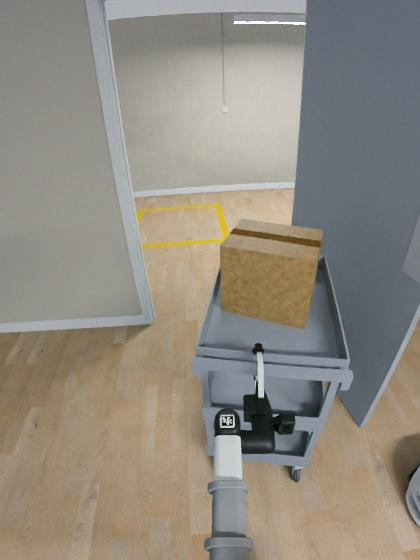

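Scene clock: 479.77 s.
move: r1 moving
r1.base_odometry: x=-3.173 y=-0.662 heading=+0.641
r1.turned_by_wheels: +0.001
r1.turned_by_imu: +0.001
r1.base_tilt: forward=-1.6 right=+1.3
r1.lidar_m: 0.65 1.85 2.37 2.20 2.25 2.90 4.05 3.97 2.70 1.08 0.90 0.65
r1.base_status: translate_m moving; strafe_m moving
r1.joint_positions: lift_m=+0.654 arm_m=+0.285 wrist_yaw_rad=+0.000 wrist_pitch_rad=+0.003 wrist_roll_rad=+1.570 gripper_m=-0.004
r1.joint_status: not commanded
r1.measured_speeds: translate_m=+0.049 strafe_m=+0.000 rotate_rad=+0.001 lift_m=+0.000 arm_m=+0.000 wrist_yaw_rad=-0.001 wrist_pitch_rad=+0.000 wrist_roll_rad=+0.000
r1.motor_effort: lift_m=+22(22) arm_m=+4(4) wheel_0=+10(10) wheel_1=+4(8) wheel_2=-7(9)
r1.servo_current: wrist_yaw_rad=39(72) wrist_pitch_rad=46(52) wrist_roll_rad=33(65) gripper_m=98(98)
r1.contact_limits: arm_m 0.1; translate_m 0.4
r1.hand_pose: x=+0.7443 y=-0.0873 z=+0.8312 quat_wxyz=(+0.708, +0.707, +0.001, -0.001) (m; r1's base frame)
r1.wrist_depth_mm: - - 118 176 177 - - / 370 370 120 179 180 - - / 394 387 122 182 182 - - / - 404 - 186 186 - - / - 427 - 189 190 - - / - 439 - 191 193 166 - / - 171 - 196 173 1576 -
r2: as last shown
r2.turned_by_imu: +0.000
r2.lidar_m: 1.45 0.50 0.64 0.71 0.91 4.44 - 2.20 1.53 1.45 1.51 1.54
r2.motor_effort: lift_m=+19(19) arm_m=+4(4) wheel_0=+24(24) wheel_1=+7(8) wheel_2=+3(3)
r2.servo_current: wrist_yaw_rad=85(98) wrist_pitch_rad=46(46) wrist_roll_rad=52(52) gripper_m=111(111)
r2.contact_limits: arm_m 0.1; translate_m 0.7
r2.wrist_depth_mm: - 202 221 272 315 379 - / - 202 222 272 317 379 - / - 207 222 166 319 377 - / - 204 227 167 319 382 - / - 208 224 167 319 379 - / - 200 179 167 306 382 - / 715 201 224 - 312 - -
pictures: none

Scene clock: 484.03 s.
earlier move: r1 done
r1.base_odometry: x=-2.903 y=-0.461 heading=+0.641
r1.turned_by_wheels: +0.000
r1.turned_by_imu: +0.000
r1.base_tilt: forward=-1.6 right=+1.2
r1.lidar_m: 0.66 1.52 1.96 2.25 2.27 2.92 - 3.96 2.68 0.81 0.86 0.63
r1.base_status: done
r1.joint_positions: lift_m=+0.654 arm_m=+0.285 wrist_yaw_rad=+0.000 wrist_pitch_rad=+0.003 wrist_roll_rad=+1.570 gripper_m=-0.004
r1.joint_status: not commanded
r1.measured_speeds: all 0
r1.motor_effort: lift_m=+22(22) arm_m=+4(4) wheel_0=+6(10) wheel_1=+2(9) wheel_2=-2(9)
r1.servo_current: wrist_yaw_rad=52(72) wrist_pitch_rad=46(52) wrist_roll_rad=33(72) gripper_m=85(104)
r1.contact_limits: arm_m 0.1; translate_m 0.4
r1.hand_pose: x=+0.7443 y=-0.0873 z=+0.8312 quat_wxyz=(+0.708, +0.707, +0.001, -0.001) (m; r1's base frame)
r1.wrist_depth_mm: - - 117 174 175 - - / 368 368 119 177 178 - - / - 384 121 181 182 - - / - 402 - 185 185 - - / - 430 - 188 190 - - / - 445 - 193 191 166 - / - 171 - 196 161 1576 -
r2.base_odometry: x=-2.731 y=+1.068 heading=+3.035
r2.turned_by_wheels: +0.000
r2.turned_by_imu: +0.001
r2.base_tilt: forward=-0.7 right=+0.0
r2.lidar_m: 1.44 0.46 0.83 0.81 0.93 4.44 - 2.20 1.57 1.46 1.51 1.54
r2.base_status: not commanded
r2.joint_positions: lift_m=+0.940 arm_m=+0.205 wrist_yaw_rad=+1.146 wrist_pitch_rad=+0.001 wrist_roll_rad=+0.000 gripper_m=-0.029
r2.joint_status: not commanded
r2.measured_speeds: all 0
r2.motor_effort: lift_m=+19(19) arm_m=+4(4) wheel_0=+23(24) wheel_1=+7(8) wheel_2=+3(4)
r2.servo_current: wrist_yaw_rad=91(104) wrist_pitch_rad=39(52) wrist_roll_rad=46(59) gripper_m=104(117)
r2.contact_limits: arm_m 0.1; translate_m 0.7
r2.hand_pose: x=+0.5744 y=+0.2268 z=+1.1178 quat_wxyz=(+0.840, +0.000, +0.000, +0.542) (m; r2's base frame)
r2.wrist_depth_mm: - 202 221 272 315 377 - / - 202 222 273 317 377 - / - 208 224 167 317 377 - / - 204 228 167 319 379 - / - 207 224 167 319 377 - / - 201 179 167 304 382 - / - 208 224 - 312 - -
wait: 4.27 of 6 s (r1 has come to rest)
pictures: r1_head_camera, r1_head_left_camera
Images, in order (width x height): r1_head_camera 420x560, r1_head_left_camera 420x672.

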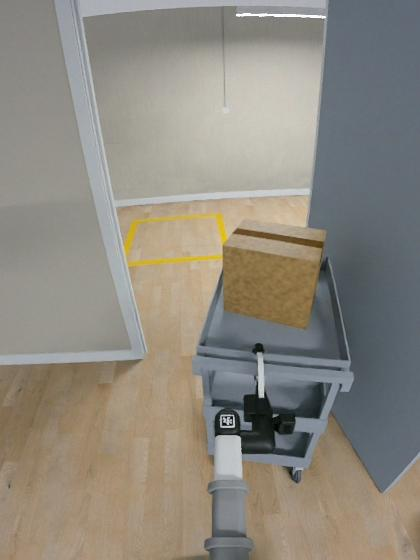

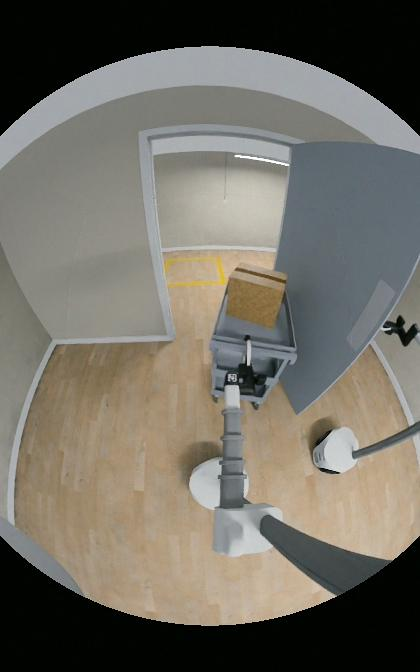

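Emit:
move:
  r1: {"base":{"translate_m":0.08,"strafe_m":-0.09},"pace":"slow","contact_limits":{"translate_m":0.4}}
  blocking: false

Emit:
wait:
  seconds: 3

Emit:
move:
  r1: {"base":{"rotate_rad":0.09},"pace":"slow"}
  blocking: false

Emit:
wait:
  seconds: 3

Emit:
move:
  r1: {"base":{"translate_m":0.1,"strafe_m":-0.12},"pace":"slow","contact_limits":{"translate_m":0.4}}
  blocking: false

Emit:
wait:
  seconds: 3

Emit:
move:
  r1: {"base":{"rotate_rad":0.08},"pace":"slow"}
  blocking: false

Emit:
wait:
  seconds: 3

Emit:
move:
  r1: {"base":{"translate_m":0.2,"strafe_m":-0.04},"pace":"slow","contact_limits":{"translate_m":0.4}}
  blocking: false

Emit:
wait:
  seconds: 4
  cameras: ["r1_head_camera","r1_head_left_camera"]

Scene clock: 509.57 s.
move: r1 moving
r1.base_odometry: x=-2.890 y=-0.463 heading=+0.642
r1.turned_by_wheels: +0.000
r1.turned_by_imu: +0.000
r1.base_tilt: forward=-1.6 right=+1.2
r1.lidar_m: 0.65 1.54 1.94 2.25 2.28 2.95 - 3.95 2.67 0.78 0.84 0.62
r1.base_status: translate_m moving; strafe_m moving
r1.joint_positions: lift_m=+0.654 arm_m=+0.285 wrist_yaw_rad=+0.000 wrist_pitch_rad=+0.003 wrist_roll_rad=+1.570 gripper_m=-0.004
r1.joint_status: not commanded
r1.measured_speeds: translate_m=+0.033 strafe_m=-0.037 rotate_rad=+0.001 lift_m=+0.000 arm_m=+0.000 wrist_yaw_rad=+0.000 wrist_pitch_rad=+0.000 wrist_roll_rad=+0.000
r1.motor_effort: lift_m=+22(22) arm_m=+4(4) wheel_0=+12(13) wheel_1=-1(4) wheel_2=-6(6)
r1.servo_current: wrist_yaw_rad=33(72) wrist_pitch_rad=39(52) wrist_roll_rad=46(46) gripper_m=98(98)
r1.contact_limits: arm_m 0.1; translate_m 0.4
r1.hand_pose: x=+0.7443 y=-0.0874 z=+0.8312 quat_wxyz=(+0.708, +0.707, +0.001, -0.001) (m; r1's base frame)
r1.wrist_depth_mm: - - 115 172 173 - - / 366 364 118 176 176 - - / - 384 120 180 181 - - / - 404 122 185 184 - - / - 427 125 187 188 - - / - 445 - 193 192 166 - / - 171 - 196 172 1618 -
r2: as last shown
r2.turned_by_imu: +0.000
r2.lidar_m: 1.45 0.47 0.83 0.80 0.93 4.46 - 2.19 1.52 1.45 1.50 1.53
r2.servo_current: wrist_yaw_rad=91(98) wrist_pitch_rad=39(46) wrist_roll_rad=52(52) gripper_m=104(111)
r2.contact_limits: arm_m 0.1; translate_m 0.7
r2.wrist_depth_mm: - 202 220 272 315 377 - / - 203 222 272 317 377 - / - 206 222 167 319 379 - / - 204 227 167 319 379 - / - 208 224 167 319 382 - / - 200 179 167 303 379 - / - 208 224 - 314 - -
pictures: none

Scene clock: 511.53 s.
earlier move: r1 done
r1.base_odometry: x=-2.785 y=-0.485 heading=+0.642
r1.turned_by_wheels: +0.001
r1.turned_by_imu: +0.001
r1.base_tilt: forward=-1.6 right=+1.3
r1.lidar_m: 0.65 1.49 1.85 2.34 2.39 3.07 - 3.80 2.57 0.69 0.75 0.66
r1.base_status: done
r1.joint_positions: lift_m=+0.654 arm_m=+0.285 wrist_yaw_rad=+0.003 wrist_pitch_rad=+0.003 wrist_roll_rad=+1.570 gripper_m=-0.004
r1.joint_status: not commanded
r1.measured_speeds: all 0
r1.motor_effort: lift_m=+22(22) arm_m=+4(4) wheel_0=+10(14) wheel_1=-1(4) wheel_2=+3(7)
r1.servo_current: wrist_yaw_rad=46(72) wrist_pitch_rad=46(52) wrist_roll_rad=33(59) gripper_m=91(98)
r1.contact_limits: arm_m 0.1; translate_m 0.4
r1.hand_pose: x=+0.7445 y=-0.0866 z=+0.8312 quat_wxyz=(+0.708, +0.707, +0.002, +0.000) (m; r1's base frame)
r1.wrist_depth_mm: - - 122 180 181 - - / - 377 - 183 183 - - / - 382 - 185 185 - - / - 402 - 187 188 - - / - 421 - 190 191 - - / - 436 - 193 192 167 - / - 168 - 194 172 1430 -
r2.base_odometry: x=-2.731 y=+1.068 heading=+3.035
r2.turned_by_wheels: +0.000
r2.turned_by_imu: +0.000
r2.base_tilt: forward=-0.7 right=+0.1
r2.lidar_m: 1.45 0.49 0.87 0.71 3.37 4.47 - 2.23 1.56 1.46 1.50 1.53
r2.base_status: not commanded
r2.joint_positions: lift_m=+0.940 arm_m=+0.205 wrist_yaw_rad=+1.146 wrist_pitch_rad=+0.001 wrist_roll_rad=+0.000 gripper_m=-0.029
r2.joint_status: not commanded
r2.measured_speeds: all 0
r2.motor_effort: lift_m=+19(19) arm_m=+4(4) wheel_0=+23(24) wheel_1=+7(8) wheel_2=+3(4)
r2.servo_current: wrist_yaw_rad=85(104) wrist_pitch_rad=39(52) wrist_roll_rad=52(59) gripper_m=111(111)
r2.contact_limits: arm_m 0.1; translate_m 0.7
r2.hand_pose: x=+0.5744 y=+0.2268 z=+1.1178 quat_wxyz=(+0.840, +0.000, +0.000, +0.542) (m; r2's base frame)
r2.wrist_depth_mm: - 202 221 272 315 377 - / - 202 222 272 317 377 - / - 206 222 167 317 377 - / - 204 227 167 319 379 - / - 207 223 167 319 382 - / 759 200 179 167 303 382 - / - 208 224 - 314 - -
wait: 1.97 of 3 s (r1 has come to rest)
pictures: none

Scene clock: 512.03 s.
move: r1 moving
r1.base_odometry: x=-2.785 y=-0.485 heading=+0.726
r1.turned_by_wheels: +0.083
r1.turned_by_imu: +0.083
r1.base_tilt: forward=-1.5 right=+1.3
r1.lidar_m: 0.64 1.50 1.98 2.33 2.44 3.27 - 3.46 2.49 0.71 0.78 0.65
r1.base_status: rotate_rad moving
r1.joint_positions: lift_m=+0.654 arm_m=+0.285 wrist_yaw_rad=-0.009 wrist_pitch_rad=+0.003 wrist_roll_rad=+1.570 gripper_m=-0.004
r1.joint_status: not commanded
r1.measured_speeds: translate_m=+0.003 strafe_m=+0.001 rotate_rad=+0.133 lift_m=+0.000 arm_m=+0.000 wrist_yaw_rad=+0.000 wrist_pitch_rad=+0.000 wrist_roll_rad=+0.000
r1.motor_effort: lift_m=+22(22) arm_m=+4(4) wheel_0=-12(14) wheel_1=-6(8) wheel_2=-10(13)
r1.servo_current: wrist_yaw_rad=78(78) wrist_pitch_rad=39(46) wrist_roll_rad=59(59) gripper_m=91(98)
r1.contact_limits: arm_m 0.1
r1.hand_pose: x=+0.7434 y=-0.0901 z=+0.8312 quat_wxyz=(+0.707, +0.707, -0.002, -0.004) (m; r1's base frame)
r1.wrist_depth_mm: - - 117 175 175 - - / 366 368 119 178 179 - - / - 384 121 182 182 - - / - 404 - 186 187 - - / - 430 - 189 190 - - / - 445 129 193 192 165 - / - 171 - 196 150 1661 -
r2: as last shown
r2.base_tilt: forward=-0.7 right=+0.0
r2.lidar_m: 1.44 0.50 0.87 0.71 3.40 4.50 - 2.23 1.55 1.45 1.50 1.54
r2.servo_current: wrist_yaw_rad=98(98) wrist_pitch_rad=39(46) wrist_roll_rad=39(52) gripper_m=111(111)
r2.contact_limits: arm_m 0.1; translate_m 0.7
r2.wrist_depth_mm: - 202 221 272 315 377 - / - 202 222 273 315 377 - / - 206 223 166 317 377 - / - 204 226 166 317 382 - / - 208 224 167 320 379 - / - 200 179 167 303 384 - / - 208 224 - 312 - -
pictures: none

Scene clock: 512.47 s.
earlier move: r1 done
r1.base_odometry: x=-2.785 y=-0.485 heading=+0.732
r1.turned_by_wheels: +0.006
r1.turned_by_imu: +0.006
r1.base_tilt: forward=-1.5 right=+1.2
r1.lidar_m: 0.66 1.49 2.00 2.32 2.43 3.28 - 3.44 2.48 0.70 0.77 0.64
r1.base_status: done
r1.joint_positions: lift_m=+0.654 arm_m=+0.285 wrist_yaw_rad=-0.006 wrist_pitch_rad=+0.003 wrist_roll_rad=+1.570 gripper_m=-0.004
r1.joint_status: not commanded
r1.measured_speeds: all 0
r1.motor_effort: lift_m=+22(22) arm_m=+4(4) wheel_0=-3(14) wheel_1=-3(8) wheel_2=+0(13)
r1.servo_current: wrist_yaw_rad=52(78) wrist_pitch_rad=39(46) wrist_roll_rad=46(59) gripper_m=91(98)
r1.contact_limits: arm_m 0.1
r1.hand_pose: x=+0.7438 y=-0.0891 z=+0.8312 quat_wxyz=(+0.707, +0.707, -0.001, -0.003) (m; r1's base frame)
r1.wrist_depth_mm: - 113 114 171 171 - - / 366 364 117 175 176 - - / - 389 119 179 180 - - / - 407 122 184 185 - - / - 433 - 189 189 - - / - 452 129 194 192 167 - / - 169 - 198 149 1661 -
r2.base_odometry: x=-2.731 y=+1.068 heading=+3.035
r2.turned_by_wheels: +0.000
r2.turned_by_imu: +0.000
r2.base_tilt: forward=-0.7 right=+0.1
r2.lidar_m: 1.44 0.49 0.88 0.70 3.37 4.46 - 2.23 1.55 1.45 1.49 1.54
r2.base_status: not commanded
r2.joint_positions: lift_m=+0.940 arm_m=+0.205 wrist_yaw_rad=+1.146 wrist_pitch_rad=+0.001 wrist_roll_rad=+0.000 gripper_m=-0.029
r2.joint_status: not commanded
r2.measured_speeds: all 0
r2.motor_effort: lift_m=+19(19) arm_m=+4(4) wheel_0=+24(24) wheel_1=+8(8) wheel_2=+3(4)
r2.servo_current: wrist_yaw_rad=78(104) wrist_pitch_rad=46(46) wrist_roll_rad=46(59) gripper_m=104(111)
r2.contact_limits: arm_m 0.1; translate_m 0.7
r2.hand_pose: x=+0.5744 y=+0.2268 z=+1.1178 quat_wxyz=(+0.840, +0.000, +0.000, +0.542) (m; r2's base frame)
r2.wrist_depth_mm: - 202 220 271 315 377 - / - 202 222 272 317 377 - / - 207 223 166 317 377 - / - 203 227 167 317 379 - / - 207 224 167 319 379 - / - 200 179 167 303 384 - / - 208 224 - 312 - -
wait: 0.43 of 3 s (r1 has come to rest)
pictures: none

Scene clock: 512.97 s.
move: r1 moving
r1.base_odometry: x=-2.773 y=-0.486 heading=+0.732
r1.turned_by_wheels: +0.001
r1.turned_by_imu: +0.001
r1.base_tilt: forward=-1.6 right=+1.2
r1.lidar_m: 0.63 1.47 2.00 2.34 2.45 3.27 - 3.39 2.49 0.67 0.75 0.63
r1.base_status: translate_m moving; strafe_m moving
r1.joint_positions: lift_m=+0.654 arm_m=+0.285 wrist_yaw_rad=-0.003 wrist_pitch_rad=+0.003 wrist_roll_rad=+1.570 gripper_m=-0.004
r1.joint_status: not commanded
r1.measured_speeds: translate_m=+0.032 strafe_m=-0.037 rotate_rad=+0.003 lift_m=+0.000 arm_m=+0.000 wrist_yaw_rad=+0.004 wrist_pitch_rad=+0.000 wrist_roll_rad=+0.000
r1.motor_effort: lift_m=+22(22) arm_m=+4(4) wheel_0=+10(11) wheel_1=-2(6) wheel_2=-6(9)
r1.servo_current: wrist_yaw_rad=33(78) wrist_pitch_rad=39(46) wrist_roll_rad=52(52) gripper_m=91(98)
r1.contact_limits: arm_m 0.1; translate_m 0.4
r1.hand_pose: x=+0.7440 y=-0.0882 z=+0.8312 quat_wxyz=(+0.708, +0.707, +0.000, -0.002) (m; r1's base frame)
r1.wrist_depth_mm: - 112 112 169 169 - - / 366 364 115 173 173 - - / - 382 118 178 179 - - / - 404 120 183 183 - - / - 430 - 188 190 - - / - 452 128 193 193 166 - / - 168 - 198 162 1576 -
r2: as last shown
r2.base_tilt: forward=-0.7 right=+0.0
r2.lidar_m: 1.45 0.52 0.86 0.68 3.36 4.44 - 2.20 1.54 1.45 1.51 1.52
r2.motor_effort: lift_m=+19(19) arm_m=+4(4) wheel_0=+23(24) wheel_1=+7(7) wheel_2=+3(3)
r2.servo_current: wrist_yaw_rad=91(98) wrist_pitch_rad=46(52) wrist_roll_rad=52(59) gripper_m=98(111)
r2.contact_limits: arm_m 0.1; translate_m 0.7
r2.wrist_depth_mm: - 201 221 272 317 377 - / - 202 222 273 315 377 - / - 206 224 167 317 377 - / - 204 227 167 315 382 - / - 208 223 167 317 379 - / - 200 178 167 303 382 - / - 208 224 - 314 - -
pictures: none

Scene clock: 515.30 s.
earlier move: r1 done
r1.base_odometry: x=-2.630 y=-0.507 heading=+0.733
r1.turned_by_wheels: +0.001
r1.turned_by_imu: +0.002
r1.base_tilt: forward=-1.6 right=+1.3
r1.lidar_m: 0.65 1.43 1.87 2.45 2.55 3.50 - 3.24 0.62 0.60 0.62 0.66
r1.base_status: done
r1.joint_positions: lift_m=+0.654 arm_m=+0.285 wrist_yaw_rad=+0.005 wrist_pitch_rad=+0.003 wrist_roll_rad=+1.570 gripper_m=-0.004
r1.joint_status: not commanded
r1.measured_speeds: all 0
r1.motor_effort: lift_m=+22(22) arm_m=+4(4) wheel_0=+11(18) wheel_1=+1(6) wheel_2=+3(9)
r1.servo_current: wrist_yaw_rad=59(78) wrist_pitch_rad=46(52) wrist_roll_rad=39(72) gripper_m=91(98)
r1.contact_limits: arm_m 0.1; translate_m 0.4
r1.hand_pose: x=+0.7447 y=-0.0861 z=+0.8312 quat_wxyz=(+0.708, +0.707, +0.003, +0.001) (m; r1's base frame)
r1.wrist_depth_mm: - - - 184 184 - - / - 379 - 185 186 - - / - 384 - 186 187 - - / - 402 - 189 190 - - / - 415 - 190 191 - - / - 430 - 192 193 168 - / - 172 - 194 172 169 -
r2.base_odometry: x=-2.731 y=+1.068 heading=+3.035
r2.turned_by_wheels: +0.000
r2.turned_by_imu: +0.000
r2.base_tilt: forward=-0.7 right=+0.1
r2.lidar_m: 1.43 0.50 0.64 0.60 3.39 4.45 - 2.22 1.53 1.45 1.50 1.53
r2.base_status: not commanded
r2.joint_positions: lift_m=+0.940 arm_m=+0.205 wrist_yaw_rad=+1.146 wrist_pitch_rad=+0.001 wrist_roll_rad=+0.000 gripper_m=-0.029
r2.joint_status: not commanded
r2.measured_speeds: all 0
r2.motor_effort: lift_m=+19(19) arm_m=+4(4) wheel_0=+23(24) wheel_1=+7(8) wheel_2=+3(4)
r2.servo_current: wrist_yaw_rad=98(104) wrist_pitch_rad=46(52) wrist_roll_rad=59(59) gripper_m=111(111)
r2.contact_limits: arm_m 0.1; translate_m 0.7
r2.hand_pose: x=+0.5744 y=+0.2268 z=+1.1178 quat_wxyz=(+0.840, +0.000, +0.000, +0.542) (m; r2's base frame)
r2.wrist_depth_mm: - 202 221 272 315 377 - / - 203 222 273 315 377 - / - 207 222 166 317 379 - / - 204 228 167 317 382 - / - 208 224 167 319 382 - / - 200 179 167 303 384 - / - 207 224 - 312 - -
wait: 2.33 of 3 s (r1 has come to rest)
pictures: none

Scene clock: 515.80 s.
move: r1 moving
r1.base_odometry: x=-2.630 y=-0.507 heading=+0.809
r1.turned_by_wheels: +0.076
r1.turned_by_imu: +0.076
r1.base_tilt: forward=-1.6 right=+1.2
r1.lidar_m: 0.65 1.46 2.05 2.45 2.61 3.80 - 3.04 0.61 0.58 0.61 0.65
r1.base_status: rotate_rad moving
r1.joint_positions: lift_m=+0.654 arm_m=+0.285 wrist_yaw_rad=-0.008 wrist_pitch_rad=+0.003 wrist_roll_rad=+1.570 gripper_m=-0.004
r1.joint_status: not commanded
r1.measured_speeds: translate_m=+0.000 strafe_m=+0.001 rotate_rad=+0.099 lift_m=+0.000 arm_m=+0.000 wrist_yaw_rad=+0.000 wrist_pitch_rad=+0.000 wrist_roll_rad=+0.000
r1.motor_effort: lift_m=+22(22) arm_m=-2(4) wheel_0=-12(16) wheel_1=-7(8) wheel_2=-11(12)
r1.servo_current: wrist_yaw_rad=72(72) wrist_pitch_rad=39(46) wrist_roll_rad=39(59) gripper_m=98(98)
r1.contact_limits: arm_m 0.1
r1.hand_pose: x=+0.7436 y=-0.0897 z=+0.8312 quat_wxyz=(+0.707, +0.707, -0.002, -0.004) (m; r1's base frame)
r1.wrist_depth_mm: - - - 183 184 - - / - 377 - 186 186 - - / - 392 - 188 189 - - / - 404 - 190 190 - - / - 424 - 193 193 - - / - 439 132 195 195 167 - / - 169 122 197 151 1618 -
r2: as last shown
r2.base_tilt: forward=-0.7 right=+0.0
r2.lidar_m: 1.43 0.51 0.67 0.59 3.39 4.44 - 2.25 1.56 1.45 1.52 1.51
r2.servo_current: wrist_yaw_rad=98(104) wrist_pitch_rad=39(46) wrist_roll_rad=52(59) gripper_m=104(104)
r2.contact_limits: arm_m 0.1; translate_m 0.7
r2.wrist_depth_mm: - 202 222 271 314 377 - / - 202 222 271 317 377 - / - 207 223 167 317 377 - / - 204 227 167 319 382 - / - 207 224 167 317 379 - / - 200 179 167 304 384 - / - 208 224 - 312 - -
pictures: none

Scene clock: 516.23 s.
earlier move: r1 done
r1.base_odometry: x=-2.630 y=-0.507 heading=+0.812
r1.turned_by_wheels: +0.004
r1.turned_by_imu: +0.004
r1.base_tilt: forward=-1.6 right=+1.2
r1.lidar_m: 0.65 1.45 2.02 2.46 2.63 3.79 - 3.02 0.59 0.61 0.61 0.64
r1.base_status: done
r1.joint_positions: lift_m=+0.654 arm_m=+0.285 wrist_yaw_rad=-0.006 wrist_pitch_rad=+0.003 wrist_roll_rad=+1.570 gripper_m=-0.004
r1.joint_status: not commanded
r1.measured_speeds: all 0
r1.motor_effort: lift_m=+22(22) arm_m=+4(4) wheel_0=-3(16) wheel_1=-1(8) wheel_2=-1(12)
r1.servo_current: wrist_yaw_rad=59(72) wrist_pitch_rad=39(46) wrist_roll_rad=52(59) gripper_m=91(98)
r1.contact_limits: arm_m 0.1
r1.hand_pose: x=+0.7438 y=-0.0891 z=+0.8311 quat_wxyz=(+0.707, +0.707, -0.001, -0.003) (m; r1's base frame)
r1.wrist_depth_mm: - - 120 177 179 - - / - 373 - 182 182 - - / - 387 - 185 185 - - / - 404 - 188 188 - - / - 430 - 191 193 - - / - 445 132 195 195 167 - / - 168 - 198 151 1576 -
r2.base_odometry: x=-2.731 y=+1.068 heading=+3.035
r2.turned_by_wheels: +0.000
r2.turned_by_imu: +0.000
r2.base_tilt: forward=-0.7 right=+0.1
r2.lidar_m: 1.45 0.47 0.67 0.60 3.39 4.47 - 2.17 1.54 1.45 1.51 1.51
r2.base_status: not commanded
r2.joint_positions: lift_m=+0.940 arm_m=+0.205 wrist_yaw_rad=+1.146 wrist_pitch_rad=+0.001 wrist_roll_rad=+0.000 gripper_m=-0.029
r2.joint_status: not commanded
r2.measured_speeds: all 0
r2.motor_effort: lift_m=+19(19) arm_m=+4(4) wheel_0=+23(24) wheel_1=+7(8) wheel_2=+3(4)
r2.servo_current: wrist_yaw_rad=91(104) wrist_pitch_rad=46(46) wrist_roll_rad=46(59) gripper_m=104(104)
r2.contact_limits: arm_m 0.1; translate_m 0.7
r2.hand_pose: x=+0.5744 y=+0.2268 z=+1.1178 quat_wxyz=(+0.840, +0.000, +0.000, +0.542) (m; r2's base frame)
r2.wrist_depth_mm: - 201 221 272 317 377 - / - 202 223 273 317 377 - / - 207 223 167 315 379 - / - 204 227 166 319 379 - / - 207 223 167 319 382 - / - 201 178 168 301 382 - / - 208 223 - 312 - -
wait: 0.43 of 3 s (r1 has come to rest)
pictures: none

Scene clock: 516.73 s.
move: r1 moving
r1.base_odometry: x=-2.620 y=-0.500 heading=+0.813
r1.turned_by_wheels: +0.000
r1.turned_by_imu: +0.000
r1.base_tilt: forward=-1.6 right=+1.3
r1.lidar_m: 0.64 1.42 2.03 2.46 2.61 3.77 - 3.02 0.60 0.59 0.61 0.65
r1.base_status: translate_m moving; strafe_m moving
r1.joint_positions: lift_m=+0.654 arm_m=+0.285 wrist_yaw_rad=-0.006 wrist_pitch_rad=+0.003 wrist_roll_rad=+1.570 gripper_m=-0.004
r1.joint_status: not commanded
r1.measured_speeds: translate_m=+0.048 strafe_m=-0.009 rotate_rad=+0.002 lift_m=+0.000 arm_m=+0.000 wrist_yaw_rad=+0.000 wrist_pitch_rad=+0.000 wrist_roll_rad=+0.000
r1.motor_effort: lift_m=+22(22) arm_m=+4(4) wheel_0=+7(8) wheel_1=+2(5) wheel_2=-9(10)
r1.servo_current: wrist_yaw_rad=52(65) wrist_pitch_rad=46(46) wrist_roll_rad=52(72) gripper_m=98(98)
r1.contact_limits: arm_m 0.1; translate_m 0.4
r1.hand_pose: x=+0.7438 y=-0.0891 z=+0.8311 quat_wxyz=(+0.707, +0.707, -0.001, -0.003) (m; r1's base frame)
r1.wrist_depth_mm: - - 120 178 179 - - / - 377 - 181 182 - - / - 384 - 185 185 - - / - 407 - 187 189 - - / - 430 - 191 193 - - / - 445 132 195 193 166 - / - 168 - 196 152 1576 -
r2: as last shown
r2.base_tilt: forward=-0.7 right=+0.0
r2.lidar_m: 1.45 0.49 0.65 0.60 3.35 4.47 - 2.21 1.56 1.45 1.50 1.57
r2.motor_effort: lift_m=+19(19) arm_m=+4(4) wheel_0=+24(24) wheel_1=+7(8) wheel_2=+3(3)
r2.servo_current: wrist_yaw_rad=104(104) wrist_pitch_rad=33(46) wrist_roll_rad=39(52) gripper_m=111(111)
r2.contact_limits: arm_m 0.1; translate_m 0.7
r2.wrist_depth_mm: - 202 221 272 317 377 - / - 202 222 272 317 377 - / - 207 223 167 317 379 - / - 203 226 166 317 377 - / - 207 223 167 320 379 - / 707 201 179 167 301 382 - / - 208 224 - 312 - -
pictures: none

Scene clock: 519.53 s.
earlier move: r1 done
r1.base_odometry: x=-2.464 y=-0.389 heading=+0.813
r1.turned_by_wheels: +0.000
r1.turned_by_imu: +0.000
r1.base_tilt: forward=-1.6 right=+1.2
r1.lidar_m: 0.65 1.25 1.73 2.47 2.66 3.85 - 2.98 0.63 0.52 0.52 0.66
r1.base_status: done
r1.joint_positions: lift_m=+0.654 arm_m=+0.285 wrist_yaw_rad=-0.002 wrist_pitch_rad=+0.003 wrist_roll_rad=+1.570 gripper_m=-0.004
r1.joint_status: not commanded
r1.measured_speeds: all 0
r1.motor_effort: lift_m=+22(22) arm_m=+4(4) wheel_0=+4(10) wheel_1=+4(7) wheel_2=-3(10)
r1.servo_current: wrist_yaw_rad=52(72) wrist_pitch_rad=52(52) wrist_roll_rad=46(78) gripper_m=104(104)
r1.contact_limits: arm_m 0.1; translate_m 0.4
r1.hand_pose: x=+0.7441 y=-0.0880 z=+0.8311 quat_wxyz=(+0.708, +0.707, +0.000, -0.002) (m; r1's base frame)
r1.wrist_depth_mm: - - - 183 184 1708 - / - 462 - 186 186 - - / - 384 - 187 188 - - / - 407 - 190 190 - - / - 424 - 192 193 - - / - 439 132 195 195 166 - / - 168 - 196 152 1464 -
r2.base_odometry: x=-2.731 y=+1.068 heading=+3.035
r2.turned_by_wheels: +0.000
r2.turned_by_imu: +0.000
r2.base_tilt: forward=-0.7 right=+0.0
r2.lidar_m: 1.45 0.50 0.63 0.67 3.39 4.46 - 2.19 1.55 1.45 1.50 1.54
r2.base_status: not commanded
r2.joint_positions: lift_m=+0.940 arm_m=+0.205 wrist_yaw_rad=+1.146 wrist_pitch_rad=+0.001 wrist_roll_rad=+0.000 gripper_m=-0.029
r2.joint_status: not commanded
r2.measured_speeds: all 0
r2.motor_effort: lift_m=+19(19) arm_m=+4(4) wheel_0=+24(24) wheel_1=+8(8) wheel_2=+3(4)
r2.servo_current: wrist_yaw_rad=85(104) wrist_pitch_rad=33(46) wrist_roll_rad=46(59) gripper_m=104(111)
r2.contact_limits: arm_m 0.1; translate_m 0.7
r2.hand_pose: x=+0.5744 y=+0.2268 z=+1.1178 quat_wxyz=(+0.840, +0.000, +0.000, +0.542) (m; r2's base frame)
r2.wrist_depth_mm: - 202 220 271 317 377 - / - 202 222 272 315 377 - / - 207 223 167 315 379 - / - 203 227 167 317 377 - / - 208 224 167 317 379 - / - 200 179 167 301 382 - / - 208 224 - 312 - -
wait: 2.80 of 4 s (r1 has come to rest)
pictures: r1_head_camera, r1_head_left_camera
Images, in order (width x height): r1_head_camera 420x560, r1_head_left_camera 420x672.

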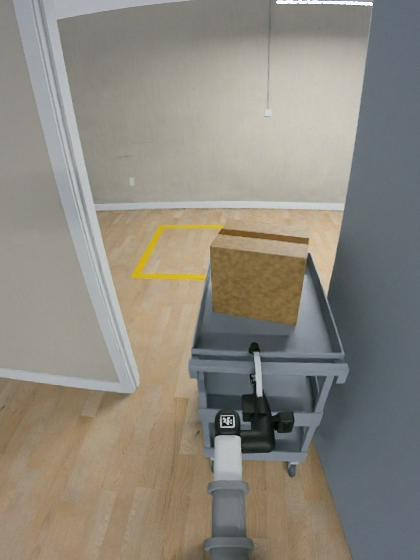

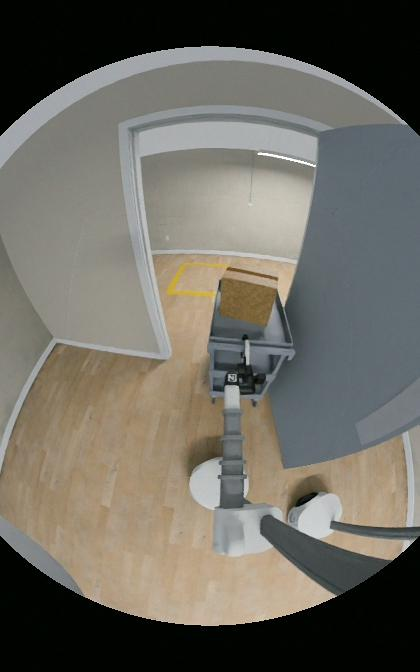

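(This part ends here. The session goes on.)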